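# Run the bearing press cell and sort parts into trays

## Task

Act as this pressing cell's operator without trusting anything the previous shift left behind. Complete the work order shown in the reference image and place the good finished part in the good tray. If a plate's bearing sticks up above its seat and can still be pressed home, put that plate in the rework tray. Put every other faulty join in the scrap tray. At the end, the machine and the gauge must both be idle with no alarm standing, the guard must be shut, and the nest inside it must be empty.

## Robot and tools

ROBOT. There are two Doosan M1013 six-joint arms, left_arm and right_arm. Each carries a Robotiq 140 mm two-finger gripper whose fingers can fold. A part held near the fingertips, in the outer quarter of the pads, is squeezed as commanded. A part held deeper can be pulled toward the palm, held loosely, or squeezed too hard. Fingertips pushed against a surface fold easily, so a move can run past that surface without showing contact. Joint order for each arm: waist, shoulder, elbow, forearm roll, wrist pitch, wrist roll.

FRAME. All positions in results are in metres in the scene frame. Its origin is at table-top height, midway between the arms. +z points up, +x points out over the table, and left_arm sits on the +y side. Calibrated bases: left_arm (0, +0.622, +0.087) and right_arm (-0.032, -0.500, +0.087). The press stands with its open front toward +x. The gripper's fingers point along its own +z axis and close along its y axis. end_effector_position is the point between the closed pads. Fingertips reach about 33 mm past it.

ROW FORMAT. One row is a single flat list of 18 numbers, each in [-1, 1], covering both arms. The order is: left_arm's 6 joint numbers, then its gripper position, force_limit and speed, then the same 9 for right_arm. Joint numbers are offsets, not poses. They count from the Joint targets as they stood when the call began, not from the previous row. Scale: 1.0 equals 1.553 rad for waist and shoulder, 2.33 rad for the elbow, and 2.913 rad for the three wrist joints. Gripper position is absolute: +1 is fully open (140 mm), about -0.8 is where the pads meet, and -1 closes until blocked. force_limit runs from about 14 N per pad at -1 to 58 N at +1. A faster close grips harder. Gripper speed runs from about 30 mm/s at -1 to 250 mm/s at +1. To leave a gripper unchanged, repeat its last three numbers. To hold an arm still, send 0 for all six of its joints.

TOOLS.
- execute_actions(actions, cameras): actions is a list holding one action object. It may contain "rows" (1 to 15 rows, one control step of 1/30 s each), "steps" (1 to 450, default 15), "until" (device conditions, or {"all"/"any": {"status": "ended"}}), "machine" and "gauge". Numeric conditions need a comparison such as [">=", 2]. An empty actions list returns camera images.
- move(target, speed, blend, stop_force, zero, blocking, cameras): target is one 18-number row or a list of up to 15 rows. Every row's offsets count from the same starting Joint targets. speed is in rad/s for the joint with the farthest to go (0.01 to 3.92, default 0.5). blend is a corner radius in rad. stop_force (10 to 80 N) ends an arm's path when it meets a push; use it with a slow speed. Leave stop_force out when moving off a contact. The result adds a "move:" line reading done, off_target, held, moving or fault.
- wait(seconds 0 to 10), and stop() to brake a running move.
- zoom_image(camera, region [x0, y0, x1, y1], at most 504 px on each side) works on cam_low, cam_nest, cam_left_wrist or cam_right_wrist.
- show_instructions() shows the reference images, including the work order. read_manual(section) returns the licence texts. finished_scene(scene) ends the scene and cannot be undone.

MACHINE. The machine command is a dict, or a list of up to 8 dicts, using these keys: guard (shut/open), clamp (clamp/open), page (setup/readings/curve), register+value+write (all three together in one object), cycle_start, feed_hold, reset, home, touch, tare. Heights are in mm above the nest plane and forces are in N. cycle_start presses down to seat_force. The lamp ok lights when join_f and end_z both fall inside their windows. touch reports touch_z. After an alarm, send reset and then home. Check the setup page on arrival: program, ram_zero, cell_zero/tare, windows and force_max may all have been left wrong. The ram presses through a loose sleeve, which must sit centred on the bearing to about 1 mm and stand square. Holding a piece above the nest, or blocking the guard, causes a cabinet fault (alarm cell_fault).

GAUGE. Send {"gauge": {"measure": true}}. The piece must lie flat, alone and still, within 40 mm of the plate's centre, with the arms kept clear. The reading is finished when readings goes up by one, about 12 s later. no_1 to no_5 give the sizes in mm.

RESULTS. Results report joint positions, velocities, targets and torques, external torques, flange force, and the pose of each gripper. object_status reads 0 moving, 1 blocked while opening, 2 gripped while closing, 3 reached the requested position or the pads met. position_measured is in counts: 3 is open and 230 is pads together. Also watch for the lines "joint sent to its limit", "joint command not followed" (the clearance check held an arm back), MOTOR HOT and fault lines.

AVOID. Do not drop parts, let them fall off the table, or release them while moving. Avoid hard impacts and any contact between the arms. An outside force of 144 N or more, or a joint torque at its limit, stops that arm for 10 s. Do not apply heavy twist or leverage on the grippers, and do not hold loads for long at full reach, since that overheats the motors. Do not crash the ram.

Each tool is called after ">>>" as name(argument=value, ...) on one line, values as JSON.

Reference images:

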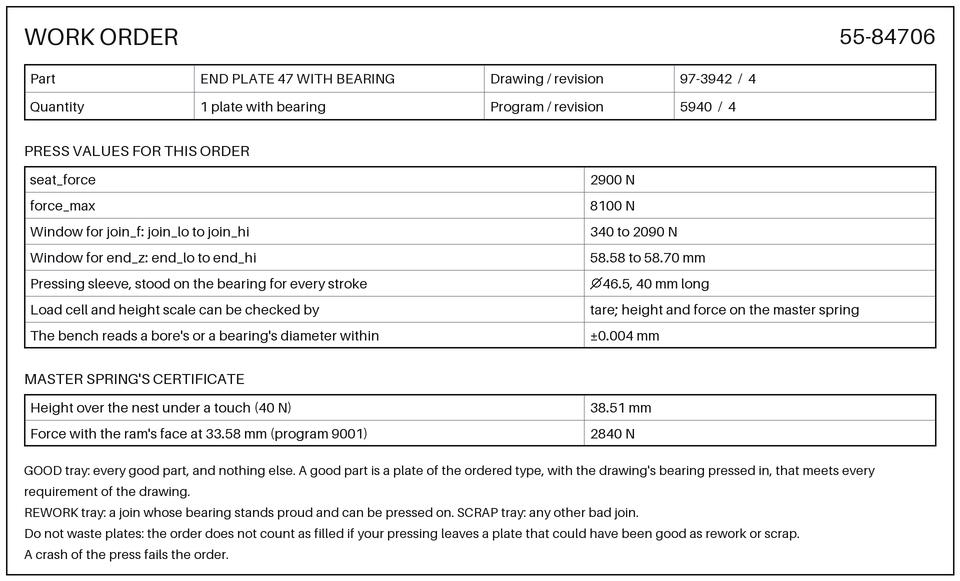

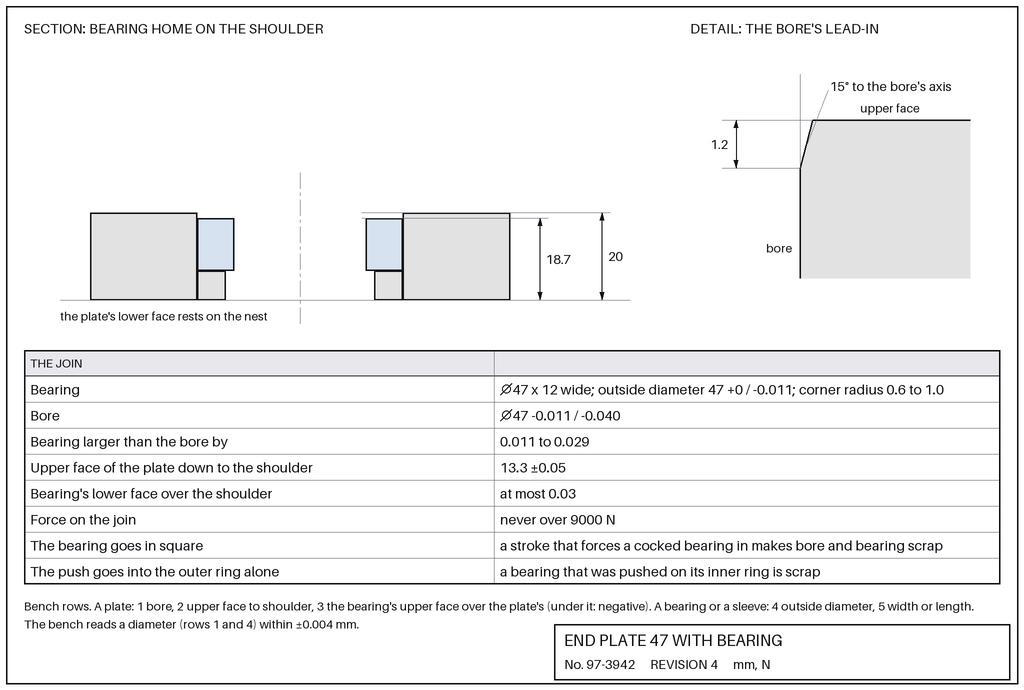

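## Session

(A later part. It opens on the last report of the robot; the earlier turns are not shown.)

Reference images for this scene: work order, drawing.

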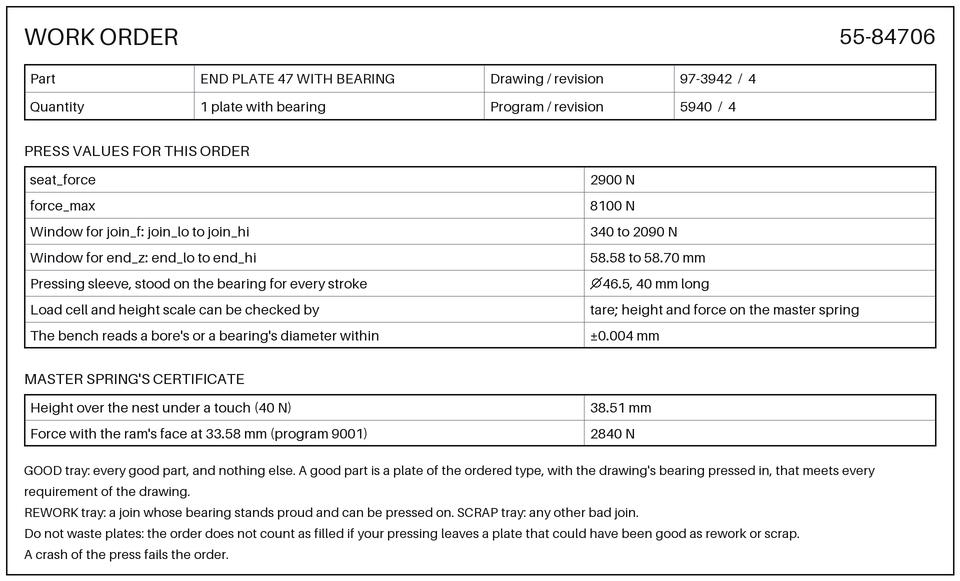

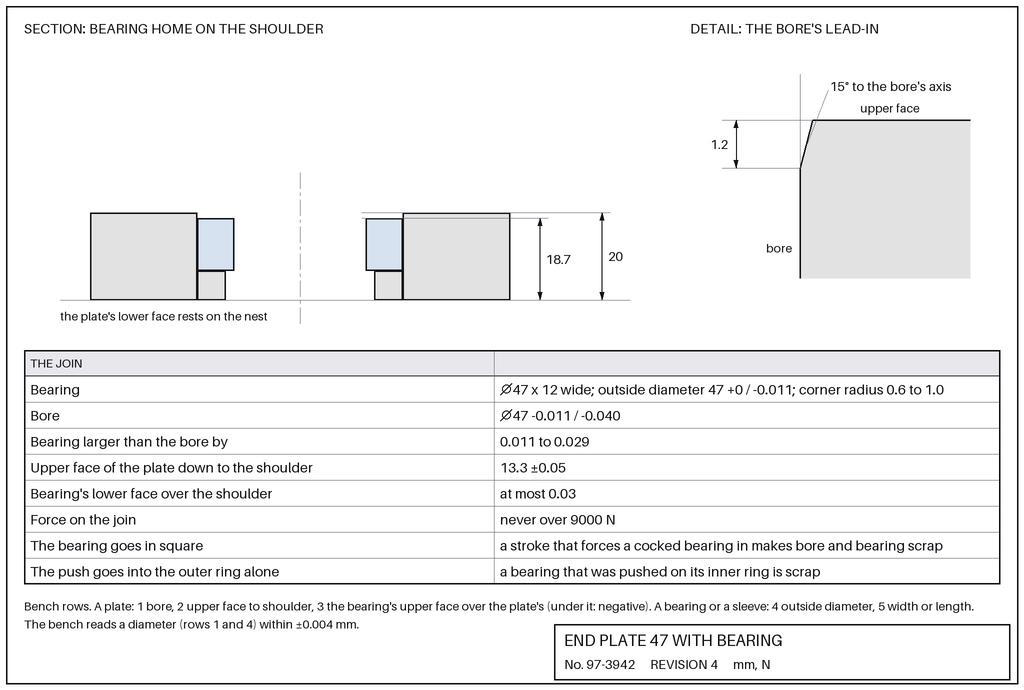

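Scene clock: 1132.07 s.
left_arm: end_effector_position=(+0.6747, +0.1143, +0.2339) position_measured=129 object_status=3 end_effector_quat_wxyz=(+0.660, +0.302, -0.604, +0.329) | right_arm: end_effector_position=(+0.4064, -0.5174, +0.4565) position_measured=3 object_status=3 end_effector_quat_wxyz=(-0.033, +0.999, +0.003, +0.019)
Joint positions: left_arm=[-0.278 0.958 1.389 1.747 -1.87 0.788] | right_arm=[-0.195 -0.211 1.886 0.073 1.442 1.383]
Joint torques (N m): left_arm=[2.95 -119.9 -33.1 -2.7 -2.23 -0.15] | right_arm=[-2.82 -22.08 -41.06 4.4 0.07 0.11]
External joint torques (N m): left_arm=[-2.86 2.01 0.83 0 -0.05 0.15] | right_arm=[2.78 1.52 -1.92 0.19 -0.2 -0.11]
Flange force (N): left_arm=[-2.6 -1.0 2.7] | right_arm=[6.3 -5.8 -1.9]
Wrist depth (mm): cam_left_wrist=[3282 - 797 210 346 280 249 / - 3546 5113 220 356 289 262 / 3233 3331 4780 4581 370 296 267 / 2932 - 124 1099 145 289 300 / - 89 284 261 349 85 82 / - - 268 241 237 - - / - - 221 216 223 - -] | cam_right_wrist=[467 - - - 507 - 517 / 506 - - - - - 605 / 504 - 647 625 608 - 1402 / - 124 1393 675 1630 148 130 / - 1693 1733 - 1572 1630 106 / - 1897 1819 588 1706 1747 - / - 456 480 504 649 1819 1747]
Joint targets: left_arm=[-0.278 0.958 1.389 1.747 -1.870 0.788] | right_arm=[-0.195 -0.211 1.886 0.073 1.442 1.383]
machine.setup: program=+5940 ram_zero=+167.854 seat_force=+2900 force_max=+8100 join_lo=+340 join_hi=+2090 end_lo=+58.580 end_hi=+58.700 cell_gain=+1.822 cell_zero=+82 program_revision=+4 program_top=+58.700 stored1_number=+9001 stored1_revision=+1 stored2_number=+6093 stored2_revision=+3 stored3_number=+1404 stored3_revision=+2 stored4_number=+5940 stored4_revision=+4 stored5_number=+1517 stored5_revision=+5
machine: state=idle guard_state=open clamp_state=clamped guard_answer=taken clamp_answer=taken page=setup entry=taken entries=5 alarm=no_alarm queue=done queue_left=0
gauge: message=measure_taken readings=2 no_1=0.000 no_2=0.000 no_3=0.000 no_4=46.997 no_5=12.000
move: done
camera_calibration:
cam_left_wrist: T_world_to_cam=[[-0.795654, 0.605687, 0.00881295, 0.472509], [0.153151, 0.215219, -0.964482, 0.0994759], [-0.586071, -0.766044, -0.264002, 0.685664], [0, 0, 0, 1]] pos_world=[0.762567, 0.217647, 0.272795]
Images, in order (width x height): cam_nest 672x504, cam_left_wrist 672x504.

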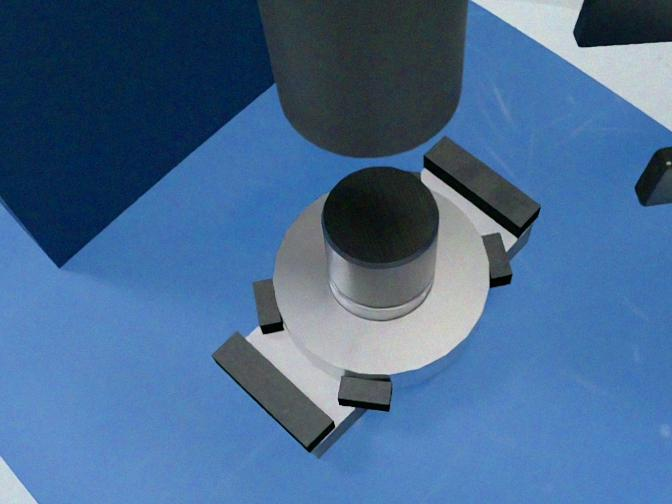

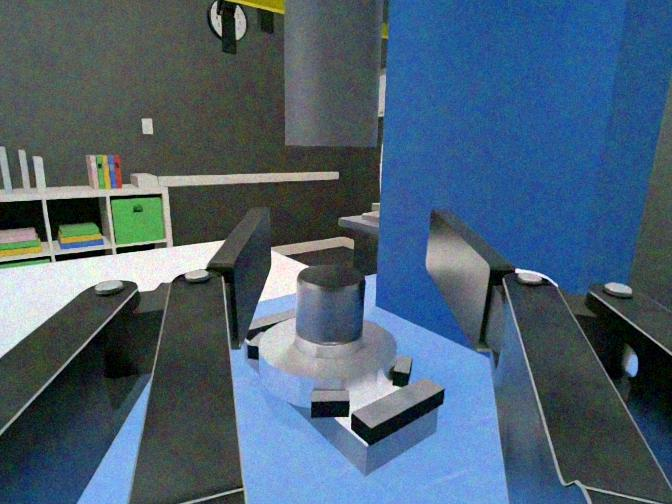

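>>> move(target=[0.09356,-0.35866,0.27918,0.00038,0.25074,0.00227,0.0,0.2,-1,0,0,0,0,0,0,1,1,1], speed=0.35, cameras=[])

>>> execute_actions(actions=[{"machine":[{"page":"readings","guard":"shut"},{"touch":true}],"steps":450,"until":{"machine":{"queue":"done","state":"idle"}}}])

>>> execute_actions(actions=[{"machine":{"touch":true},"steps":400,"until":{"all":{"status":"ended"}}}], cameras=["cam_nest"])

Scene clock: 1152.93 s.
left_arm: end_effector_position=(+0.5999, +0.2562, +0.2431) position_measured=129 object_status=3 end_effector_quat_wxyz=(+0.380, +0.596, -0.597, +0.380) | right_arm: end_effector_position=(+0.4064, -0.5174, +0.4565) position_measured=3 object_status=3 end_effector_quat_wxyz=(-0.033, +0.999, +0.003, +0.019)
Joint positions: left_arm=[-0.133 0.401 2.04 1.748 -1.14 0.794] | right_arm=[-0.195 -0.211 1.886 0.073 1.442 1.383]
Joint torques (N m): left_arm=[2.36 -75.19 -32.35 -2.28 -2.29 -0.12] | right_arm=[-2.63 -21.9 -41.14 4.44 0.07 0.1]
External joint torques (N m): left_arm=[-2.43 3.2 1.04 -0.11 0.18 0.12] | right_arm=[2.57 1.37 -1.82 0.15 -0.2 -0.1]
Flange force (N): left_arm=[-2.9 -0.8 6.3] | right_arm=[5.9 -5.4 -1.8]
Wrist depth (mm): cam_left_wrist=[1863 1052 3187 1067 - 305 224 / 780 - - 355 458 304 255 / - 579 403 358 414 298 287 / 471 344 124 339 165 326 329 / - 89 277 291 277 85 82 / - - - 335 337 - - / - - 310 309 312 - -] | cam_right_wrist=[493 - 557 548 - 538 525 / 503 618 - 553 - - 1237 / 533 - - - - - 578 / 644 146 1643 1106 1487 148 1458 / - 1655 1667 840 1643 1630 106 / - 1931 1819 611 1655 1680 1789 / - 459 476 506 1775 2223 -]
Joint targets: left_arm=[-0.133 0.401 2.040 1.748 -1.140 0.794] | right_arm=[-0.195 -0.211 1.886 0.073 1.442 1.383]
machine.setup: program=+5940 ram_zero=+167.854 seat_force=+2900 force_max=+8100 join_lo=+340 join_hi=+2090 end_lo=+58.580 end_hi=+58.700 cell_gain=+1.822 cell_zero=+82 program_revision=+4 program_top=+58.700 stored1_number=+9001 stored1_revision=+1 stored2_number=+6093 stored2_revision=+3 stored3_number=+1404 stored3_revision=+2 stored4_number=+5940 stored4_revision=+4 stored5_number=+1517 stored5_revision=+5
machine: state=idle guard_state=open clamp_state=clamped guard_answer=taken clamp_answer=taken page=setup entry=taken entries=5 alarm=no_alarm queue=done queue_left=0
gauge: message=measure_taken readings=2 no_1=0.000 no_2=0.000 no_3=0.000 no_4=46.997 no_5=12.000
move: done
No camera images: "cameras" was empty.

Scene clock: 1162.83 s.
left_arm: end_effector_position=(+0.5999, +0.2563, +0.2431) position_measured=129 object_status=3 end_effector_quat_wxyz=(+0.380, +0.596, -0.597, +0.380) | right_arm: end_effector_position=(+0.4064, -0.5174, +0.4565) position_measured=3 object_status=3 end_effector_quat_wxyz=(-0.033, +0.999, +0.003, +0.019)
Joint positions: left_arm=[-0.133 0.401 2.04 1.748 -1.14 0.794] | right_arm=[-0.195 -0.211 1.886 0.073 1.442 1.383]
Joint torques (N m): left_arm=[2.15 -72.59 -31.99 -2.32 -2.11 -0.09] | right_arm=[-2.53 -22.09 -41.01 4.43 0.03 0.1]
External joint torques (N m): left_arm=[-2.07 0.57 0.68 -0.08 0.01 0.08] | right_arm=[2.45 1.57 -1.97 0.17 -0.16 -0.11]
Flange force (N): left_arm=[0.2 1.3 3.6] | right_arm=[6.3 -5.1 -2.1]
Wrist depth (mm): cam_left_wrist=[2017 - 999 2819 977 303 223 / - 730 521 363 501 303 250 / - 424 408 355 429 307 287 / - 331 139 334 164 328 334 / - 89 275 291 267 85 82 / - - 321 333 321 - - / - - 303 310 - - -] | cam_right_wrist=[- - - - - - - / - 572 - - - 567 - / - 606 582 - - 579 1402 / - 126 1747 - 631 - 601 / - 117 1693 - 1630 1607 106 / - 1834 1775 610 1630 1680 1655 / - 455 467 478 1789 1983 1819]
Joint targets: left_arm=[-0.133 0.401 2.040 1.748 -1.140 0.794] | right_arm=[-0.195 -0.211 1.886 0.073 1.442 1.383]
Tool commands: left_gripper/position=+0.0 left_gripper/force_limit=+0.2 left_gripper/speed=-1.0 right_gripper/position=+1.0 right_gripper/force_limit=+1.0 right_gripper/speed=+1.0
machine.readings: force=+0 touch_z=+70.783 join_f=+2656 peak_f=+2850 end_z=+33.578 ok=+0 pos_z=+152.146 cycles=+2
machine: state=idle guard_state=shut clamp_state=clamped guard_answer=taken clamp_answer=taken page=readings entry=taken entries=6 alarm=no_alarm queue=done queue_left=0
gauge: message=measure_taken readings=2 no_1=0.000 no_2=0.000 no_3=0.000 no_4=46.997 no_5=12.000

Scene clock: 1170.60 s.
left_arm: end_effector_position=(+0.5999, +0.2563, +0.2431) position_measured=129 object_status=3 end_effector_quat_wxyz=(+0.380, +0.596, -0.597, +0.380) | right_arm: end_effector_position=(+0.4064, -0.5174, +0.4565) position_measured=3 object_status=3 end_effector_quat_wxyz=(-0.033, +0.999, +0.003, +0.019)
Joint positions: left_arm=[-0.133 0.401 2.04 1.748 -1.14 0.794] | right_arm=[-0.195 -0.211 1.886 0.073 1.442 1.383]
Joint torques (N m): left_arm=[2.32 -72.97 -32.56 -2.27 -2.21 -0.11] | right_arm=[-2.51 -22.22 -41.16 4.42 0.03 0.13]
External joint torques (N m): left_arm=[-2.35 0.9 1.19 -0.12 0.1 0.11] | right_arm=[2.5 1.71 -1.74 0.17 -0.16 -0.13]
Flange force (N): left_arm=[-0.3 2.1 4.5] | right_arm=[6.3 -5.1 -1.7]
Wrist depth (mm): cam_left_wrist=[1731 - 3665 - - 305 224 / 723 738 516 349 513 304 250 / 612 534 427 355 413 306 288 / - 329 131 335 164 327 331 / - 89 277 291 278 85 82 / - - 334 341 - - - / - - 308 298 303 - -] | cam_right_wrist=[- 569 - 548 524 539 530 / - - - 542 564 523 524 / 470 - - - - - 1302 / - 125 1367 - 1583 - 1420 / - 1680 1706 - 1561 1607 106 / - 1914 1804 603 1680 1693 - / - 459 478 582 1747 1881 -]
Joint targets: left_arm=[-0.133 0.401 2.040 1.748 -1.140 0.794] | right_arm=[-0.195 -0.211 1.886 0.073 1.442 1.383]
Tool commands: left_gripper/position=+0.0 left_gripper/force_limit=+0.2 left_gripper/speed=-1.0 right_gripper/position=+1.0 right_gripper/force_limit=+1.0 right_gripper/speed=+1.0
machine.readings: force=+0 touch_z=+70.791 join_f=+2656 peak_f=+2850 end_z=+33.578 ok=+0 pos_z=+152.146 cycles=+2
machine: state=idle guard_state=shut clamp_state=clamped guard_answer=taken clamp_answer=taken page=readings entry=taken entries=7 alarm=no_alarm queue=done queue_left=0
gauge: message=measure_taken readings=2 no_1=0.000 no_2=0.000 no_3=0.000 no_4=46.997 no_5=12.000
Images, in order (width x height): cam_nest 672x504.

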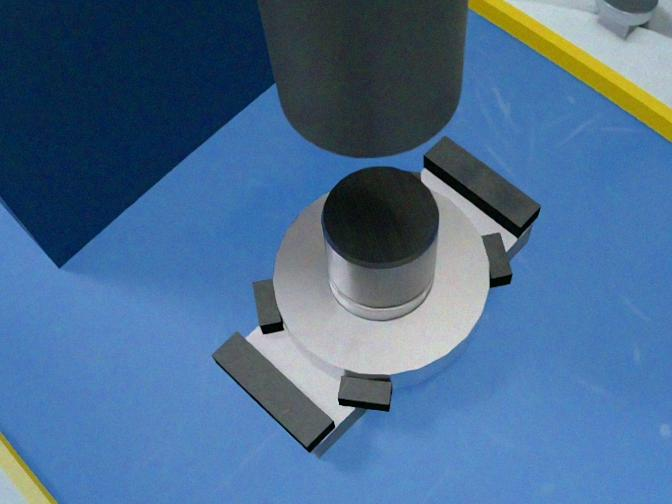

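>>> execute_actions(actions=[{"machine":{"guard":"open"},"steps":75,"until":{"machine":{"guard_state":"open"}}}])

>>> move(target=[-0.22462,0.05733,-0.05483,-0.07951,0.07785,-0.02091,-1,0.2,0,0,0,0,0,0,0,1,1,1], speed=0.2, cameras=["cam_nest"])

Scene clock: 1197.30 s.
left_arm: end_effector_position=(+0.5999, +0.2563, +0.2431) position_measured=129 object_status=3 end_effector_quat_wxyz=(+0.380, +0.596, -0.597, +0.380) | right_arm: end_effector_position=(+0.4064, -0.5174, +0.4565) position_measured=3 object_status=3 end_effector_quat_wxyz=(-0.033, +0.999, +0.003, +0.019)
Joint positions: left_arm=[-0.133 0.401 2.04 1.748 -1.14 0.794] | right_arm=[-0.195 -0.211 1.886 0.073 1.442 1.383]
Joint torques (N m): left_arm=[1.77 -73.85 -32.24 -2.31 -2.23 -0.06] | right_arm=[-2.74 -21.91 -41.12 4.4 0.09 0.16]
External joint torques (N m): left_arm=[-1.74 2.13 0.92 -0.08 0.13 0.06] | right_arm=[2.7 1.49 -1.64 0.17 -0.21 -0.16]
Flange force (N): left_arm=[-1.9 -0.1 4.4] | right_arm=[5.8 -5.5 -1.5]
Wrist depth (mm): cam_left_wrist=[- - 3282 1105 3436 303 223 / 726 - 479 359 488 302 254 / 571 - 403 356 413 307 289 / 476 348 132 336 164 329 331 / - 89 284 288 276 85 82 / - - 332 322 336 - - / - - 307 310 311 - -] | cam_right_wrist=[478 549 548 549 539 545 - / - 593 - 575 566 - - / - 625 615 - - - 585 / - 124 644 653 1561 600 106 / - 1706 1706 953 1630 1655 106 / - 1865 1881 600 1804 1630 - / - 460 477 539 651 1948 -]
Joint targets: left_arm=[-0.133 0.401 2.040 1.748 -1.140 0.794] | right_arm=[-0.195 -0.211 1.886 0.073 1.442 1.383]
Tool commands: left_gripper/position=+0.0 left_gripper/force_limit=+0.2 left_gripper/speed=-1.0 right_gripper/position=+1.0 right_gripper/force_limit=+1.0 right_gripper/speed=+1.0
machine.readings: force=+0 touch_z=+70.791 join_f=+2656 peak_f=+2850 end_z=+33.578 ok=+0 pos_z=+152.146 cycles=+2
machine: state=idle guard_state=open clamp_state=clamped guard_answer=taken clamp_answer=taken page=readings entry=taken entries=7 alarm=no_alarm queue=running queue_left=0
gauge: message=measure_taken readings=2 no_1=0.000 no_2=0.000 no_3=0.000 no_4=46.997 no_5=12.000

Scene clock: 1199.43 s.
left_arm: end_effector_position=(+0.5994, +0.0226, +0.2337) position_measured=233 object_status=3 end_effector_quat_wxyz=(+0.380, +0.596, -0.597, +0.380) | right_arm: end_effector_position=(+0.4064, -0.5174, +0.4565) position_measured=3 object_status=3 end_effector_quat_wxyz=(-0.033, +0.999, +0.003, +0.019)
Joint positions: left_arm=[-0.482 0.49 1.912 1.517 -0.913 0.734] | right_arm=[-0.195 -0.211 1.886 0.073 1.442 1.383]
Joint torques (N m): left_arm=[4.81 -83.91 -34.2 -1.36 -2.15 -0.15] | right_arm=[-2.56 -22.45 -41.06 4.44 0 0.12]
External joint torques (N m): left_arm=[-4.52 1.56 0.97 -0.25 0.17 0.15] | right_arm=[2.55 1.92 -1.89 0.15 -0.13 -0.12]
Flange force (N): left_arm=[-0.1 4.0 6.8] | right_arm=[6.8 -5.2 -1.9]
Wrist depth (mm): cam_left_wrist=[- 856 - - - 2471 3141 / - 726 - 82 85 3282 192 / - 554 - 362 92 589 202 / 456 316 330 114 322 281 201 / 403 - 81 84 91 84 192 / - - - 62 - 69 - / - 59 - - - - -] | cam_right_wrist=[474 - - 527 - - - / 490 514 - - - 552 554 / - - - 587 - 618 1411 / - 125 1643 - 1477 605 1429 / - 1680 1667 906 1607 1561 106 / - 1897 1561 611 1630 1680 1733 / - 458 476 500 1775 1804 1747]
Joint targets: left_arm=[-0.482 0.490 1.912 1.517 -0.913 0.734] | right_arm=[-0.195 -0.211 1.886 0.073 1.442 1.383]
machine.readings: force=+0 touch_z=+70.791 join_f=+2656 peak_f=+2850 end_z=+33.578 ok=+0 pos_z=+152.146 cycles=+2
machine: state=idle guard_state=open clamp_state=clamped guard_answer=taken clamp_answer=taken page=readings entry=taken entries=7 alarm=no_alarm queue=done queue_left=0
gauge: message=measure_taken readings=2 no_1=0.000 no_2=0.000 no_3=0.000 no_4=46.997 no_5=12.000
move: done
Images, in order (width x height): cam_nest 672x504.

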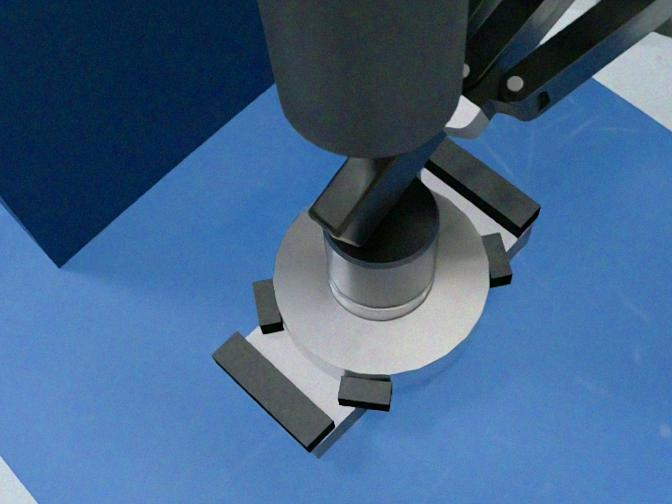

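>>> move(target=[0,0.01359,0.00227,-0.00748,-0.00038,0.01174,-1,0.2,0,0,0,0,0,0,0,1,1,1], speed=0.01, stop_force=65, cameras=[])

Scene clock: 1208.30 s.
left_arm: end_effector_position=(+0.6000, +0.0222, +0.2235) position_measured=233 object_status=3 end_effector_quat_wxyz=(+0.380, +0.596, -0.596, +0.380) | right_arm: end_effector_position=(+0.4064, -0.5174, +0.4565) position_measured=3 object_status=3 end_effector_quat_wxyz=(-0.033, +0.999, +0.003, +0.019)
Joint positions: left_arm=[-0.482 0.504 1.915 1.502 -0.914 0.756] | right_arm=[-0.195 -0.211 1.886 0.073 1.442 1.383]
Joint torques (N m): left_arm=[2.42 -23.16 1.33 11.43 15.76 -0.07] | right_arm=[-2.65 -22.42 -41.12 4.41 0.05 0.14]
External joint torques (N m): left_arm=[-2.41 -59.88 -34.21 -12.95 -17.79 0.07] | right_arm=[2.59 1.9 -1.87 0.18 -0.18 -0.15]
Flange force (N): left_arm=[63.5 7.8 -32.3] | right_arm=[6.8 -5.2 -1.8]
Wrist depth (mm): cam_left_wrist=[- - - - - 3233 192 / 639 664 94 81 83 2971 186 / 573 535 558 548 - 538 203 / - 304 307 113 311 303 203 / - - 81 83 90 84 202 / - - - 61 - 69 - / - 59 - - - - -] | cam_right_wrist=[469 554 579 - - - 529 / 503 - - - 556 550 560 / - - - - - - 1350 / - 125 657 610 1429 146 592 / - 1655 1747 - 1618 1618 106 / - 1881 1819 595 1643 1761 1680 / - 458 478 507 624 1819 1747]
Joint targets: left_arm=[-0.482 0.504 1.915 1.502 -0.914 0.756] | right_arm=[-0.195 -0.211 1.886 0.073 1.442 1.383]
machine.readings: force=+0 touch_z=+70.791 join_f=+2656 peak_f=+2850 end_z=+33.578 ok=+0 pos_z=+152.146 cycles=+2
machine: state=idle guard_state=open clamp_state=clamped guard_answer=taken clamp_answer=taken page=readings entry=taken entries=7 alarm=no_alarm queue=done queue_left=0
gauge: message=measure_taken readings=2 no_1=0.000 no_2=0.000 no_3=0.000 no_4=46.997 no_5=12.000
move: contact (left_arm); left_arm: the wrist roll is farthest, 0.012 rad from its target
No camera images: "cameras" was empty.

>>> move(target=[[0,0.00048,0.00008,-0.00026,0,0.00042,-1,0.2,0,0,0,0,0,0,0,1,1,1],[0,-0.01017,-0.00172,0.0056,0.00027,-0.00882,-1,0.2,0,0,0,0,0,0,0,1,1,1],[0.22486,-0.06613,0.05339,0.08448,-0.07755,0.01332,-1,0.2,0,0,0,0,0,0,0,1,1,1]], speed=[0.01,0.03,0.3], cameras=[])

>>> execute_actions(actions=[{"machine":[{"guard":"shut"},{"touch":true}],"steps":450,"until":{"machine":{"queue":"done","state":"idle"}}}], cameras=["cam_nest"])

>>> zoom_image(camera="cam_nest", region=[316, 180, 446, 330])

Scene clock: 1222.47 s.
left_arm: end_effector_position=(+0.6000, +0.2564, +0.2432) position_measured=233 object_status=3 end_effector_quat_wxyz=(+0.380, +0.596, -0.597, +0.380) | right_arm: end_effector_position=(+0.4064, -0.5174, +0.4565) position_measured=3 object_status=3 end_effector_quat_wxyz=(-0.033, +0.999, +0.003, +0.019)
Joint positions: left_arm=[-0.133 0.401 2.04 1.748 -1.14 0.795] | right_arm=[-0.195 -0.211 1.886 0.073 1.442 1.383]
Joint torques (N m): left_arm=[1.09 -72.93 -32.56 -2.32 -2.39 -0.05] | right_arm=[-2.36 -22.2 -41.22 4.44 0.05 0.12]
External joint torques (N m): left_arm=[-1.1 1.15 1.35 -0.07 0.28 0.05] | right_arm=[2.35 1.66 -1.7 0.15 -0.18 -0.12]
Flange force (N): left_arm=[-1.4 1.7 2.9] | right_arm=[6.1 -4.8 -1.6]
Wrist depth (mm): cam_left_wrist=[1879 - 2893 3791 3383 330 225 / 721 - 475 348 459 302 249 / 562 394 407 356 402 308 289 / 488 331 345 114 340 326 333 / - - 81 84 90 85 292 / - - - 62 - 69 - / - 59 - - - - -] | cam_right_wrist=[458 564 585 - - - - / 496 576 563 - - - 1310 / 472 - - - - - 598 / - 126 1607 - 1550 147 600 / - 1630 1720 - 1583 1583 106 / - 1834 1897 587 1655 1706 1693 / - 455 459 528 1720 1789 1789]
Joint targets: left_arm=[-0.133 0.401 2.040 1.748 -1.140 0.795] | right_arm=[-0.195 -0.211 1.886 0.073 1.442 1.383]
machine.readings: force=+0 touch_z=+70.791 join_f=+2656 peak_f=+2850 end_z=+33.578 ok=+0 pos_z=+152.146 cycles=+2
machine: state=idle guard_state=open clamp_state=clamped guard_answer=taken clamp_answer=taken page=readings entry=taken entries=7 alarm=no_alarm queue=done queue_left=0
gauge: message=measure_taken readings=2 no_1=0.000 no_2=0.000 no_3=0.000 no_4=46.997 no_5=12.000
move: done
No camera images: "cameras" was empty.

Scene clock: 1232.47 s.
left_arm: end_effector_position=(+0.6000, +0.2565, +0.2432) position_measured=233 object_status=3 end_effector_quat_wxyz=(+0.380, +0.596, -0.597, +0.380) | right_arm: end_effector_position=(+0.4064, -0.5174, +0.4565) position_measured=3 object_status=3 end_effector_quat_wxyz=(-0.033, +0.999, +0.003, +0.019)
Joint positions: left_arm=[-0.133 0.401 2.04 1.748 -1.14 0.795] | right_arm=[-0.195 -0.211 1.886 0.073 1.442 1.383]
Joint torques (N m): left_arm=[1.4 -72.98 -32.45 -2.33 -2.16 -0.09] | right_arm=[-2.9 -22.07 -41 4.41 0.05 0.1]
External joint torques (N m): left_arm=[-1.42 0.9 1.25 -0.05 0.04 0.09] | right_arm=[2.88 1.49 -2.02 0.19 -0.18 -0.1]
Flange force (N): left_arm=[-0.9 1.9 2.9] | right_arm=[6.5 -6.1 -2.1]
Wrist depth (mm): cam_left_wrist=[- - 2715 3054 1163 304 224 / - 651 502 347 517 283 249 / - 391 408 356 421 305 287 / 453 330 345 114 340 331 331 / 378 - 81 84 90 85 299 / - - - 62 - 69 - / - 59 - - - - -] | cam_right_wrist=[470 570 564 - - - 530 / - 608 578 595 569 559 - / - 638 625 - 567 - 1402 / - 146 1561 649 1550 610 1411 / - 1680 1693 - 1539 1655 106 / - 1850 1881 610 1618 1655 1747 / - 453 486 500 1789 1789 1761]
Joint targets: left_arm=[-0.133 0.401 2.040 1.748 -1.140 0.795] | right_arm=[-0.195 -0.211 1.886 0.073 1.442 1.383]
Tool commands: left_gripper/position=-1.0 left_gripper/force_limit=+0.2 left_gripper/speed=+0.0 right_gripper/position=+1.0 right_gripper/force_limit=+1.0 right_gripper/speed=+1.0
machine.readings: force=+0 touch_z=+69.804 join_f=+2656 peak_f=+2850 end_z=+33.578 ok=+0 pos_z=+152.146 cycles=+2
machine: state=idle guard_state=shut clamp_state=clamped guard_answer=taken clamp_answer=taken page=readings entry=taken entries=8 alarm=no_alarm queue=done queue_left=0
gauge: message=measure_taken readings=2 no_1=0.000 no_2=0.000 no_3=0.000 no_4=46.997 no_5=12.000
Images, in order (width x height): cam_nest 672x504.

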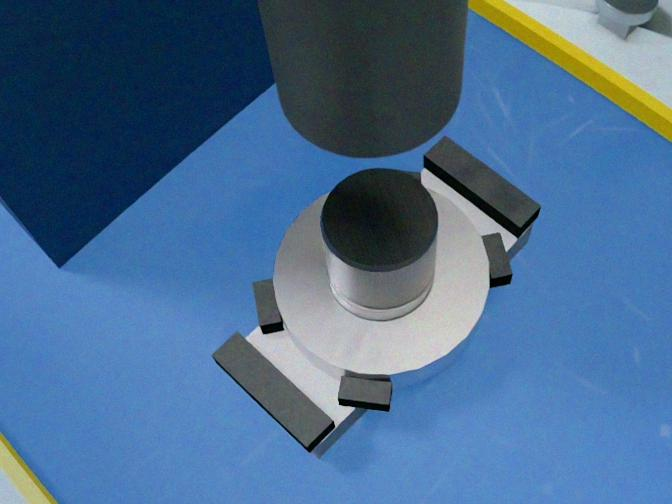

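Scaled by 3.360 from the camera's 672x504 image, which has a finer 960x720 frame.

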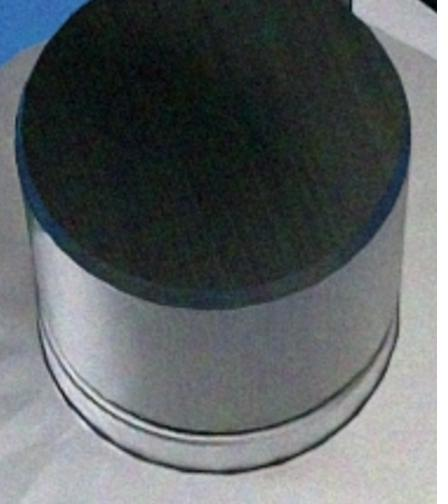

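>>> execute_actions(actions=[{"machine":{"cycle_start":true},"steps":450,"until":{"all":{"status":"ended"}}}])

Scene clock: 1243.63 s.
left_arm: end_effector_position=(+0.6000, +0.2565, +0.2432) position_measured=233 object_status=3 end_effector_quat_wxyz=(+0.380, +0.596, -0.597, +0.380) | right_arm: end_effector_position=(+0.4064, -0.5174, +0.4565) position_measured=3 object_status=3 end_effector_quat_wxyz=(-0.033, +0.999, +0.003, +0.019)
Joint positions: left_arm=[-0.133 0.401 2.04 1.748 -1.14 0.795] | right_arm=[-0.195 -0.211 1.886 0.073 1.442 1.383]
Joint torques (N m): left_arm=[2.26 -73.69 -32.38 -2.26 -2.18 -0.1] | right_arm=[-2.68 -22 -41.04 4.43 0.02 0.12]
External joint torques (N m): left_arm=[-2.29 1.59 1.11 -0.13 0.06 0.1] | right_arm=[2.62 1.51 -1.9 0.17 -0.15 -0.13]
Flange force (N): left_arm=[-1.1 1.1 4.8] | right_arm=[6.2 -5.4 -2.0]
Wrist depth (mm): cam_left_wrist=[- 1032 1981 3187 - 305 226 / - - 520 391 530 352 248 / - 398 390 357 415 307 286 / - 346 347 114 352 328 331 / 371 - 81 84 91 85 291 / - - - 62 - 69 - / - 59 - - - - -] | cam_right_wrist=[473 559 - - - 536 - / 490 596 - - 579 546 - / - - 605 608 592 - 1411 / - 125 644 632 629 147 595 / - 134 1706 - 1518 1595 106 / - 1706 1761 603 1680 1667 1630 / - 461 471 546 1819 1819 1850]
Joint targets: left_arm=[-0.133 0.401 2.040 1.748 -1.140 0.795] | right_arm=[-0.195 -0.211 1.886 0.073 1.442 1.383]
Tool commands: left_gripper/position=-1.0 left_gripper/force_limit=+0.2 left_gripper/speed=+0.0 right_gripper/position=+1.0 right_gripper/force_limit=+1.0 right_gripper/speed=+1.0
machine.readings: force=+0 touch_z=+69.804 join_f=+1226 peak_f=+3310 end_z=+58.650 ok=+1 pos_z=+152.146 cycles=+3
machine: state=done guard_state=shut clamp_state=clamped guard_answer=taken clamp_answer=taken page=readings entry=taken entries=9 alarm=no_alarm queue=done queue_left=0
gauge: message=measure_taken readings=2 no_1=0.000 no_2=0.000 no_3=0.000 no_4=46.997 no_5=12.000

>>> execute_actions(actions=[{"machine":{"guard":"open","page":"curve"},"steps":80,"until":{"machine":{"guard_state":"open"}}}])

>>> move(target=[[-0.2152,0.06677,-0.04751,-0.07796,0.07789,-0.01143,0.1,0.2,0,0,0,0,0,0,0,1,1,1],[-0.2152,0.09781,-0.04232,-0.09499,0.07693,0.01538,0.1,0.2,0,0,0,0,0,0,0,1,1,1]], speed=[0.3,0.05], cameras=[])

>>> execute_actions(actions=[{"rows":[[0,0,0,0,0,0,-1,0.2,-1,0,0,0,0,0,0,1,1,1]],"steps":100}])

Scene clock: 1260.37 s.
left_arm: end_effector_position=(+0.6000, +0.2565, +0.2432) position_measured=233 object_status=3 end_effector_quat_wxyz=(+0.380, +0.596, -0.597, +0.380) | right_arm: end_effector_position=(+0.4064, -0.5174, +0.4565) position_measured=3 object_status=3 end_effector_quat_wxyz=(-0.033, +0.999, +0.003, +0.019)
Joint positions: left_arm=[-0.133 0.401 2.04 1.748 -1.14 0.795] | right_arm=[-0.195 -0.211 1.886 0.073 1.442 1.383]
Joint torques (N m): left_arm=[1.53 -72.79 -32.21 -2.39 -2.2 -0.12] | right_arm=[-2.52 -21.96 -41.03 4.45 0.07 0.13]
External joint torques (N m): left_arm=[-1.39 0.63 0.86 -0.02 0.08 0.12] | right_arm=[2.44 1.54 -1.81 0.12 -0.19 -0.13]
Flange force (N): left_arm=[-0.5 1.4 2.7] | right_arm=[6.1 -5.0 -1.8]
Wrist depth (mm): cam_left_wrist=[- - 2199 - - 307 225 / - - 503 346 491 304 249 / - 395 409 356 419 305 289 / 469 342 345 114 340 328 331 / 412 - 81 84 90 85 294 / - - - 62 - 69 - / - 59 - - - - -] | cam_right_wrist=[459 561 529 - - 515 511 / - - - 573 - 511 - / 508 622 - 613 - - 588 / - 146 1655 644 1448 606 1429 / - 1693 1747 909 1572 1630 106 / - 1865 1865 567 1667 1693 1680 / - 461 465 503 1747 1804 1804]
Joint targets: left_arm=[-0.133 0.401 2.040 1.748 -1.140 0.795] | right_arm=[-0.195 -0.211 1.886 0.073 1.442 1.383]
Tool commands: left_gripper/position=-1.0 left_gripper/force_limit=+0.2 left_gripper/speed=+0.0 right_gripper/position=+1.0 right_gripper/force_limit=+1.0 right_gripper/speed=+1.0
machine.curve: curve1_z=+71.200 curve1_f=+10 curve2_z=+69.414 curve2_f=+84 curve3_z=+67.629 curve3_f=+304 curve4_z=+65.843 curve4_f=+496 curve5_z=+64.057 curve5_f=+709 curve6_z=+62.271 curve6_f=+901 curve7_z=+60.486 curve7_f=+1116 curve8_z=+58.700 curve8_f=+1299
machine: state=done guard_state=open clamp_state=clamped guard_answer=taken clamp_answer=taken page=curve entry=taken entries=9 alarm=no_alarm queue=running queue_left=0
gauge: message=measure_taken readings=2 no_1=0.000 no_2=0.000 no_3=0.000 no_4=46.997 no_5=12.000

Scene clock: 1263.70 s.
left_arm: end_effector_position=(+0.5995, +0.0368, +0.1762) position_measured=117 object_status=3 end_effector_quat_wxyz=(+0.374, +0.600, -0.599, +0.375) | right_arm: end_effector_position=(+0.4064, -0.5174, +0.4565) position_measured=3 object_status=3 end_effector_quat_wxyz=(-0.033, +0.999, +0.003, +0.019)
Joint positions: left_arm=[-0.467 0.553 1.941 1.472 -0.916 0.839] | right_arm=[-0.195 -0.211 1.886 0.073 1.442 1.383]
Joint torques (N m): left_arm=[2.24 -85.22 -31.82 -1.06 -2.35 -0.06] | right_arm=[-2.55 -22.25 -41 4.41 0.07 0.11]
External joint torques (N m): left_arm=[-2.13 -0.33 1.16 -0.24 0.17 0.06] | right_arm=[2.5 1.71 -2.04 0.19 -0.2 -0.11]
Flange force (N): left_arm=[0.6 4.4 1.8] | right_arm=[6.7 -5.1 -2.1]
Wrist depth (mm): cam_left_wrist=[730 771 1788 - 802 3097 185 / - - - - 588 594 193 / 450 282 284 153 290 292 202 / - 240 152 143 158 239 202 / - 89 153 154 154 92 83 / - - 166 151 158 - - / - - 148 131 149 - -] | cam_right_wrist=[- - 538 525 - 533 - / - - - - 537 - 556 / 525 - - - - 561 1310 / - 126 1439 608 1448 147 1439 / - 1733 1655 - 1667 1680 106 / - 1819 1747 587 1467 1733 1761 / - 458 476 506 1819 1865 1761]
Joint targets: left_arm=[-0.467 0.553 1.941 1.472 -0.916 0.839] | right_arm=[-0.195 -0.211 1.886 0.073 1.442 1.383]
machine.curve: curve1_z=+71.200 curve1_f=+10 curve2_z=+69.414 curve2_f=+84 curve3_z=+67.629 curve3_f=+304 curve4_z=+65.843 curve4_f=+496 curve5_z=+64.057 curve5_f=+709 curve6_z=+62.271 curve6_f=+901 curve7_z=+60.486 curve7_f=+1116 curve8_z=+58.700 curve8_f=+1299
machine: state=done guard_state=open clamp_state=clamped guard_answer=taken clamp_answer=taken page=curve entry=taken entries=9 alarm=no_alarm queue=done queue_left=0
gauge: message=measure_taken readings=2 no_1=0.000 no_2=0.000 no_3=0.000 no_4=46.997 no_5=12.000
move: done
No camera images: "cameras" was empty.

Scene clock: 1267.23 s.
left_arm: end_effector_position=(+0.5995, +0.0368, +0.1762) position_measured=163 object_status=2 end_effector_quat_wxyz=(+0.374, +0.600, -0.599, +0.375) | right_arm: end_effector_position=(+0.4064, -0.5174, +0.4565) position_measured=3 object_status=3 end_effector_quat_wxyz=(-0.033, +0.999, +0.003, +0.019)
Joint positions: left_arm=[-0.467 0.553 1.941 1.472 -0.916 0.839] | right_arm=[-0.195 -0.211 1.886 0.073 1.442 1.383]
Joint torques (N m): left_arm=[-6.91 -66.64 -20.08 3.05 0.87 -0.55] | right_arm=[-2.53 -22.25 -41.1 4.42 0.05 0.09]
External joint torques (N m): left_arm=[7.03 -18.84 -10.59 -4.36 -3.06 0.55] | right_arm=[2.49 1.7 -1.9 0.17 -0.18 -0.1]
Flange force (N): left_arm=[16.0 -1.6 -16.5] | right_arm=[6.5 -5.2 -1.9]
Wrist depth (mm): cam_left_wrist=[- - 876 - - 3383 185 / - 594 573 568 323 607 193 / 499 283 286 154 304 294 202 / - 241 124 144 143 242 202 / - 82 78 154 149 91 79 / - - - 151 150 - 71 / - - - 131 129 - -] | cam_right_wrist=[469 570 546 - 519 - - / 496 590 - 570 - - - / 524 - 644 605 596 - 1272 / - 125 1595 1084 1376 617 1393 / - 116 1643 - 1693 1561 106 / - 1865 1804 615 1667 1720 1655 / - 456 462 504 603 1761 1789]
Joint targets: left_arm=[-0.467 0.553 1.941 1.472 -0.916 0.839] | right_arm=[-0.195 -0.211 1.886 0.073 1.442 1.383]
machine.curve: curve1_z=+71.200 curve1_f=+10 curve2_z=+69.414 curve2_f=+84 curve3_z=+67.629 curve3_f=+304 curve4_z=+65.843 curve4_f=+496 curve5_z=+64.057 curve5_f=+709 curve6_z=+62.271 curve6_f=+901 curve7_z=+60.486 curve7_f=+1116 curve8_z=+58.700 curve8_f=+1299
machine: state=done guard_state=open clamp_state=clamped guard_answer=taken clamp_answer=taken page=curve entry=taken entries=9 alarm=no_alarm queue=done queue_left=0
gauge: message=measure_taken readings=2 no_1=0.000 no_2=0.000 no_3=0.000 no_4=46.997 no_5=12.000

>>> move(target=[[0,-0.03091,-0.00528,0.01682,0.00103,-0.0266,-1,0.2,-1,0,0,0,0,0,0,1,1,1],[0.2152,-0.09768,0.04223,0.09478,-0.07686,-0.01517,-1,0.2,-1,0,0,0,0,0,0,1,1,1],[0.19317,0.00451,0.02232,-0.36801,0.11706,0.17027,-1,0.2,-1,0,0,0,0,0,0,1,1,1],[0.19636,0.05957,0.01368,-0.37526,0.0967,0.18072,-1,0.2,-1,0,0,0,0,0,0,1,1,1]], speed=[0.06,0.3,0.4,0.12], blend=[0.005,0.03,0.02,0], cameras=["cam_left_wrist"])

Scene clock: 1289.43 s.
left_arm: end_effector_position=(+0.9200, +0.4034, +0.1108) position_measured=163 object_status=2 end_effector_quat_wxyz=(+0.116, +0.823, -0.183, +0.525) | right_arm: end_effector_position=(+0.4064, -0.5174, +0.4565) position_measured=3 object_status=3 end_effector_quat_wxyz=(-0.033, +0.999, +0.003, +0.019)
Joint positions: left_arm=[-0.162 0.645 1.973 0.379 -0.634 1.366] | right_arm=[-0.195 -0.211 1.886 0.073 1.442 1.383]
Joint torques (N m): left_arm=[1.86 -96.74 -29.82 1.58 -4.82 0.02] | right_arm=[-2.76 -22.27 -41.02 4.44 0.04 0.11]
External joint torques (N m): left_arm=[-1.78 8.24 4.23 0.09 1.91 -0.02] | right_arm=[2.71 1.76 -1.94 0.15 -0.17 -0.11]
Flange force (N): left_arm=[-8.3 2.8 5.4] | right_arm=[6.7 -5.6 -2.0]
Wrist depth (mm): cam_left_wrist=[- 920 - - - - - / - - 429 427 452 462 466 / 343 345 346 154 352 355 359 / 293 292 125 144 137 222 292 / - 83 - 209 142 91 79 / - - - 205 212 - 71 / - - - 186 - - -] | cam_right_wrist=[482 - - 553 542 - 519 / 484 611 - 579 543 - 1420 / - 617 - - - - 1280 / - 651 655 642 1733 148 603 / - 1680 1693 891 1583 1607 106 / - 1897 1804 590 1643 1693 - / - 460 473 508 1747 1850 -]
Joint targets: left_arm=[-0.162 0.645 1.973 0.379 -0.634 1.366] | right_arm=[-0.195 -0.211 1.886 0.073 1.442 1.383]
machine.curve: curve1_z=+71.200 curve1_f=+10 curve2_z=+69.414 curve2_f=+84 curve3_z=+67.629 curve3_f=+304 curve4_z=+65.843 curve4_f=+496 curve5_z=+64.057 curve5_f=+709 curve6_z=+62.271 curve6_f=+901 curve7_z=+60.486 curve7_f=+1116 curve8_z=+58.700 curve8_f=+1299
machine: state=done guard_state=open clamp_state=clamped guard_answer=taken clamp_answer=taken page=curve entry=taken entries=9 alarm=no_alarm queue=done queue_left=0
gauge: message=measure_taken readings=2 no_1=0.000 no_2=0.000 no_3=0.000 no_4=46.997 no_5=12.000
move: done
camera_calibration:
cam_left_wrist: T_world_to_cam=[[-0.424061, -0.905574, 0.0103758, 0.761286], [-0.646639, 0.294746, -0.70355, 0.555727], [0.634059, -0.305057, -0.71057, -0.240565], [0, 0, 0, 1]] pos_world=[0.834719, 0.452216, 0.212145]
Images, in order (width x height): cam_left_wrist 672x504.

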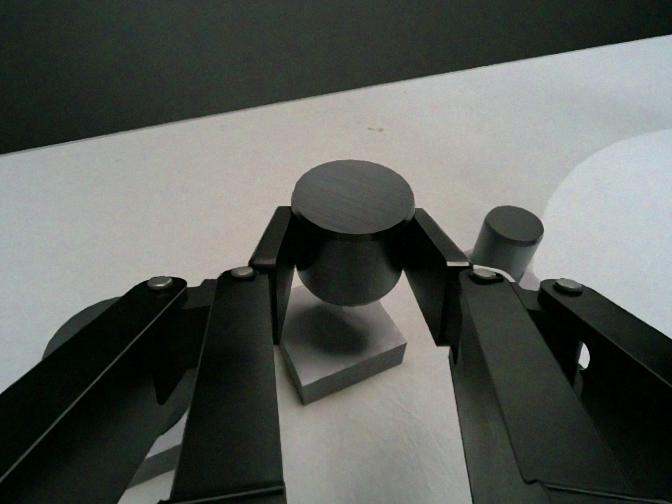

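>>> move(target=[[0.00277,0.04733,-0.0091,-0.00639,-0.01713,0.00951,-1,0.2,-1,0,0,0,0,0,0,1,1,1],[0.00344,0.05905,-0.01133,-0.00796,-0.02135,0.01188,-1,0.2,-1,0,0,0,0,0,0,1,1,1]], speed=[0.07,0.012], stop_force=12, cameras=[])

>>> execute_actions(actions=[{"rows":[[0,0,0,0,0,0,0.0,0.2,-1,0,0,0,0,0,0,1,1,1]],"steps":50,"machine":{"clamp":"open","page":"readings"}}])

Scene clock: 1298.50 s.
left_arm: end_effector_position=(+0.9317, +0.4047, +0.0599) position_measured=163 object_status=2 end_effector_quat_wxyz=(+0.116, +0.823, -0.182, +0.525) | right_arm: end_effector_position=(+0.4064, -0.5174, +0.4565) position_measured=3 object_status=3 end_effector_quat_wxyz=(-0.033, +0.999, +0.003, +0.019)
Joint positions: left_arm=[-0.157 0.733 1.947 0.356 -0.694 1.399] | right_arm=[-0.195 -0.211 1.886 0.073 1.442 1.383]
Joint torques (N m): left_arm=[3.55 -86.03 -23.75 1.04 -0.66 -0.17] | right_arm=[-2.54 -22.32 -41.03 4.43 0.05 0.14]
External joint torques (N m): left_arm=[-3.59 -7.13 0.45 0.45 -2.27 0.17] | right_arm=[2.5 1.79 -1.91 0.17 -0.17 -0.14]
Flange force (N): left_arm=[4.2 6.6 -10.4] | right_arm=[6.6 -5.1 -1.9]
Wrist depth (mm): cam_left_wrist=[- - 1088 - 480 450 463 / - 312 332 - 340 344 351 / 268 258 261 154 266 185 259 / 123 205 125 144 143 190 219 / - 83 - 158 161 91 79 / - - - 158 - - 70 / - - - 139 140 - -] | cam_right_wrist=[- - - - 533 - 505 / 503 579 - - - 552 570 / 523 - - - 587 - 1334 / - 125 1508 1265 640 610 1439 / - 1693 1667 - 1643 1643 106 / - 1865 1789 618 1804 1747 - / - 457 480 505 1804 1706 -]
Joint targets: left_arm=[-0.157 0.733 1.947 0.356 -0.694 1.399] | right_arm=[-0.195 -0.211 1.886 0.073 1.442 1.383]
machine.curve: curve1_z=+71.200 curve1_f=+10 curve2_z=+69.414 curve2_f=+84 curve3_z=+67.629 curve3_f=+304 curve4_z=+65.843 curve4_f=+496 curve5_z=+64.057 curve5_f=+709 curve6_z=+62.271 curve6_f=+901 curve7_z=+60.486 curve7_f=+1116 curve8_z=+58.700 curve8_f=+1299
machine: state=done guard_state=open clamp_state=clamped guard_answer=taken clamp_answer=taken page=curve entry=taken entries=9 alarm=no_alarm queue=done queue_left=0
gauge: message=measure_taken readings=2 no_1=0.000 no_2=0.000 no_3=0.000 no_4=46.997 no_5=12.000
move: contact (left_arm); path passed 1 of 2 targets
No camera images: "cameras" was empty.

Scene clock: 1300.37 s.
left_arm: end_effector_position=(+0.9317, +0.4047, +0.0599) position_measured=129 object_status=3 end_effector_quat_wxyz=(+0.116, +0.823, -0.182, +0.525) | right_arm: end_effector_position=(+0.4064, -0.5174, +0.4565) position_measured=3 object_status=3 end_effector_quat_wxyz=(-0.033, +0.999, +0.003, +0.019)
Joint positions: left_arm=[-0.157 0.733 1.947 0.356 -0.694 1.399] | right_arm=[-0.195 -0.211 1.886 0.073 1.442 1.383]
Joint torques (N m): left_arm=[2.26 -95.33 -23.93 1.6 -3.01 -0.07] | right_arm=[-2.72 -21.92 -41.02 4.41 0.05 0.11]
External joint torques (N m): left_arm=[-2.12 2.08 0.6 -0.11 0.09 0.07] | right_arm=[2.65 1.48 -1.86 0.17 -0.18 -0.12]
Flange force (N): left_arm=[-2.3 3.3 2.4] | right_arm=[6.1 -5.5 -1.9]
Wrist depth (mm): cam_left_wrist=[- - 956 - 448 - - / 302 335 352 318 339 344 330 / 268 248 261 154 263 178 269 / 123 204 140 144 146 183 218 / - 89 175 158 166 85 82 / - - 156 157 158 - - / - - 138 135 139 - -] | cam_right_wrist=[- 566 533 542 529 524 - / 498 553 - - - - 1280 / - 601 - 590 - - 1342 / - 125 1655 1171 1561 146 600 / - 1693 1733 937 1595 1595 106 / - 1789 1965 603 592 1706 1706 / - 459 485 525 1775 1931 1881]
Joint targets: left_arm=[-0.157 0.733 1.947 0.356 -0.694 1.399] | right_arm=[-0.195 -0.211 1.886 0.073 1.442 1.383]
machine.readings: force=+0 touch_z=+69.804 join_f=+1226 peak_f=+3310 end_z=+58.650 ok=+1 pos_z=+152.146 cycles=+3
machine: state=idle guard_state=open clamp_state=open guard_answer=taken clamp_answer=taken page=readings entry=taken entries=9 alarm=no_alarm queue=done queue_left=0
gauge: message=measure_taken readings=2 no_1=0.000 no_2=0.000 no_3=0.000 no_4=46.997 no_5=12.000

>>> move(target=[[-0.00325,-0.05633,0.01111,0.00785,0.02049,-0.01152,0.0,0.2,-1,0,0,0,0,0,0,1,1,1],[-0.09176,-0.20393,0.08292,-0.05887,0.04775,0.02053,0.0,0.2,-1,0,0,0,0,0,0,1,1,1],[-0.12428,-0.39472,0.10858,-0.05887,0.04775,0.02053,0.0,0.2,-1,0,0,0,0,0,0,1,1,1],[-0.15454,-0.45525,0.13519,0.69619,0.43701,-0.85548,0.0,0.2,-1,0,0,0,0,0,0,1,1,1],[-0.15454,-0.32646,0.13519,0.69619,0.43701,-0.85513,0.6,0.2,0,0,0,0,0,0,0,1,1,1]], speed=[0.1,0.4,0.5,0.8,0.4], blend=[0.005,0.03,0.03,0.03,0], cameras=[])

Scene clock: 1325.90 s.
left_arm: end_effector_position=(+0.7511, +0.4548, +0.2597) position_measured=53 object_status=0 end_effector_quat_wxyz=(+0.000, +0.844, +0.000, +0.537) | right_arm: end_effector_position=(+0.4064, -0.5174, +0.4565) position_measured=3 object_status=3 end_effector_quat_wxyz=(-0.033, +0.999, +0.003, +0.019)
Joint positions: left_arm=[-0.397 0.226 2.262 2.384 0.579 -1.092] | right_arm=[-0.195 -0.211 1.886 0.073 1.442 1.383]
Joint torques (N m): left_arm=[2.72 -55.14 -31.94 -1.08 2.44 -0.1] | right_arm=[-2.56 -22.24 -41.02 4.43 0.12 0.1]
External joint torques (N m): left_arm=[-2.64 1.03 0.97 -0.12 0.16 0.1] | right_arm=[2.53 1.68 -1.94 0.16 -0.25 -0.11]
Flange force (N): left_arm=[-3.0 5.5 -1.8] | right_arm=[6.5 -5.2 -1.9]
Wrist depth (mm): cam_left_wrist=[404 425 1264 - - - 1437 / 459 484 - - - - - / 519 534 - - - - 586 / 519 121 495 439 432 140 532 / - 112 424 414 429 114 97 / - 366 370 315 358 399 - / - 331 333 299 325 - -] | cam_right_wrist=[472 515 - - 528 - - / 483 - - - - - - / 534 - 615 - 629 582 1384 / 663 126 1539 - 1487 601 600 / - 1693 1667 - 1643 1680 106 / - 1897 1747 595 1931 1680 1720 / - 459 484 483 603 1983 1819]
Joint targets: left_arm=[-0.397 0.226 2.262 2.384 0.579 -1.092] | right_arm=[-0.195 -0.211 1.886 0.073 1.442 1.383]
machine.readings: force=+0 touch_z=+69.804 join_f=+1226 peak_f=+3310 end_z=+58.650 ok=+1 pos_z=+152.146 cycles=+3
machine: state=idle guard_state=open clamp_state=open guard_answer=taken clamp_answer=taken page=readings entry=taken entries=9 alarm=no_alarm queue=done queue_left=0
gauge: message=measure_taken readings=2 no_1=0.000 no_2=0.000 no_3=0.000 no_4=46.997 no_5=12.000
move: done
No camera images: "cameras" was empty.

>>> move(target=[[0.16774,0.09099,-0.10202,0.86687,0.19519,-0.44919,0.6,0.2,0,0,0,0,0,0,0,1,1,1],[-0.0508,0.22189,-0.14107,0.75568,0.11946,-0.40796,0.6,0.2,0,0,0,0,0,0,0,1,1,1],[-0.04894,0.2405,-0.13854,0.74779,0.12176,-0.39341,0.6,0.2,0,0,0,0,0,0,0,1,1,1]], speed=[0.8,0.3,0.05], cameras=["cam_nest"])

>>> execute_actions(actions=[{"rows":[[0,0,0,0,0,0,-1,0.2,-1,0,0,0,0,0,0,1,1,1]],"steps":90}])

Scene clock: 1342.03 s.
left_arm: end_effector_position=(+0.6001, +0.0289, +0.1510) position_measured=53 object_status=3 end_effector_quat_wxyz=(+0.380, +0.596, -0.597, +0.380) | right_arm: end_effector_position=(+0.4064, -0.5174, +0.4565) position_measured=3 object_status=3 end_effector_quat_wxyz=(-0.033, +0.999, +0.003, +0.019)
Joint positions: left_arm=[-0.473 0.599 1.94 4.562 0.934 -2.238] | right_arm=[-0.195 -0.211 1.886 0.073 1.442 1.383]
Joint torques (N m): left_arm=[2.12 -84.28 -22.68 -1.67 2.12 -0.01] | right_arm=[-2.6 -22.22 -41.14 4.45 0.05 0.12]
External joint torques (N m): left_arm=[-2.06 3.06 0.64 -0.16 0.18 0.01] | right_arm=[2.54 1.7 -1.84 0.15 -0.18 -0.12]
Flange force (N): left_arm=[-2.8 0.2 5.1] | right_arm=[6.4 -5.2 -1.8]
Wrist depth (mm): cam_left_wrist=[654 738 791 - 766 869 184 / 568 301 291 - 559 306 192 / - 235 246 201 233 254 202 / 200 133 147 149 149 141 191 / - 112 162 124 133 131 96 / - 145 121 126 123 151 - / - 130 131 102 102 133 -] | cam_right_wrist=[- - - 546 - 512 511 / 481 - - 560 - - - / - - - - - - 1528 / - 126 - - 605 620 130 / - 1630 1667 837 1655 1630 106 / - 1834 1819 613 1618 - 1680 / - 457 473 491 653 1804 1761]
Joint targets: left_arm=[-0.473 0.599 1.940 4.562 0.934 -2.238] | right_arm=[-0.195 -0.211 1.886 0.073 1.442 1.383]
machine.readings: force=+0 touch_z=+69.804 join_f=+1226 peak_f=+3310 end_z=+58.650 ok=+1 pos_z=+152.146 cycles=+3
machine: state=idle guard_state=open clamp_state=open guard_answer=taken clamp_answer=taken page=readings entry=taken entries=9 alarm=no_alarm queue=done queue_left=0
gauge: message=measure_taken readings=2 no_1=0.000 no_2=0.000 no_3=0.000 no_4=46.997 no_5=12.000
move: done
Images, in order (width x height): cam_nest 672x504.

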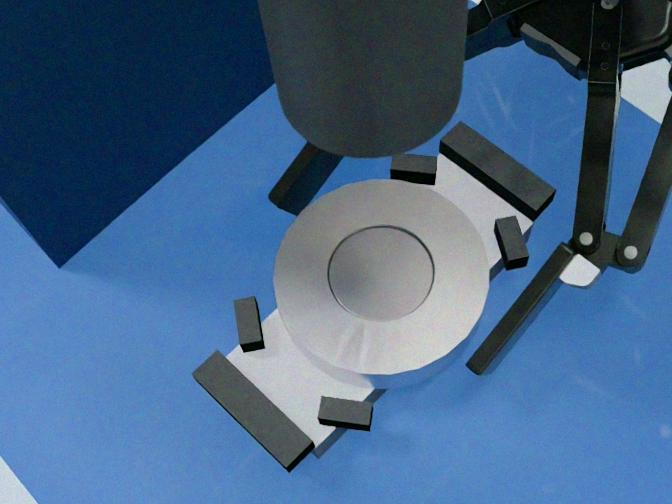

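Scene clock: 1345.23 s.
left_arm: end_effector_position=(+0.6001, +0.0289, +0.1509) position_measured=85 object_status=2 end_effector_quat_wxyz=(+0.380, +0.596, -0.597, +0.380) | right_arm: end_effector_position=(+0.4064, -0.5174, +0.4565) position_measured=3 object_status=3 end_effector_quat_wxyz=(-0.033, +0.999, +0.003, +0.019)
Joint positions: left_arm=[-0.473 0.599 1.94 4.562 0.934 -2.238] | right_arm=[-0.195 -0.211 1.886 0.073 1.442 1.383]
Joint torques (N m): left_arm=[-0.3 -75.9 -19.57 -0.65 0.57 -0.18] | right_arm=[-2.45 -22.27 -40.91 4.44 0.03 0.12]
External joint torques (N m): left_arm=[0.4 -5.16 -2.46 -1.18 1.74 0.18] | right_arm=[2.41 1.77 -2.02 0.16 -0.16 -0.12]
Flange force (N): left_arm=[4.6 1.1 -3.3] | right_arm=[6.7 -4.9 -2.2]
Wrist depth (mm): cam_left_wrist=[- - 698 - - 5497 192 / 535 534 303 300 294 316 193 / - 245 248 181 243 255 202 / 199 208 141 149 149 132 195 / - 89 139 125 133 113 85 / - - 121 126 123 147 - / - - 131 102 102 136 -] | cam_right_wrist=[480 588 - - - - 529 / - 582 590 567 - 553 1326 / - - - - - - 1359 / - 125 1607 634 1024 146 1420 / - 1680 1667 - 1789 1607 106 / - 1804 1643 605 1733 1655 - / - 459 472 501 1720 1789 -]
Joint targets: left_arm=[-0.473 0.599 1.940 4.562 0.934 -2.238] | right_arm=[-0.195 -0.211 1.886 0.073 1.442 1.383]
machine.readings: force=+0 touch_z=+69.804 join_f=+1226 peak_f=+3310 end_z=+58.650 ok=+1 pos_z=+152.146 cycles=+3
machine: state=idle guard_state=open clamp_state=open guard_answer=taken clamp_answer=taken page=readings entry=taken entries=9 alarm=no_alarm queue=done queue_left=0
gauge: message=measure_taken readings=2 no_1=0.000 no_2=0.000 no_3=0.000 no_4=46.997 no_5=12.000


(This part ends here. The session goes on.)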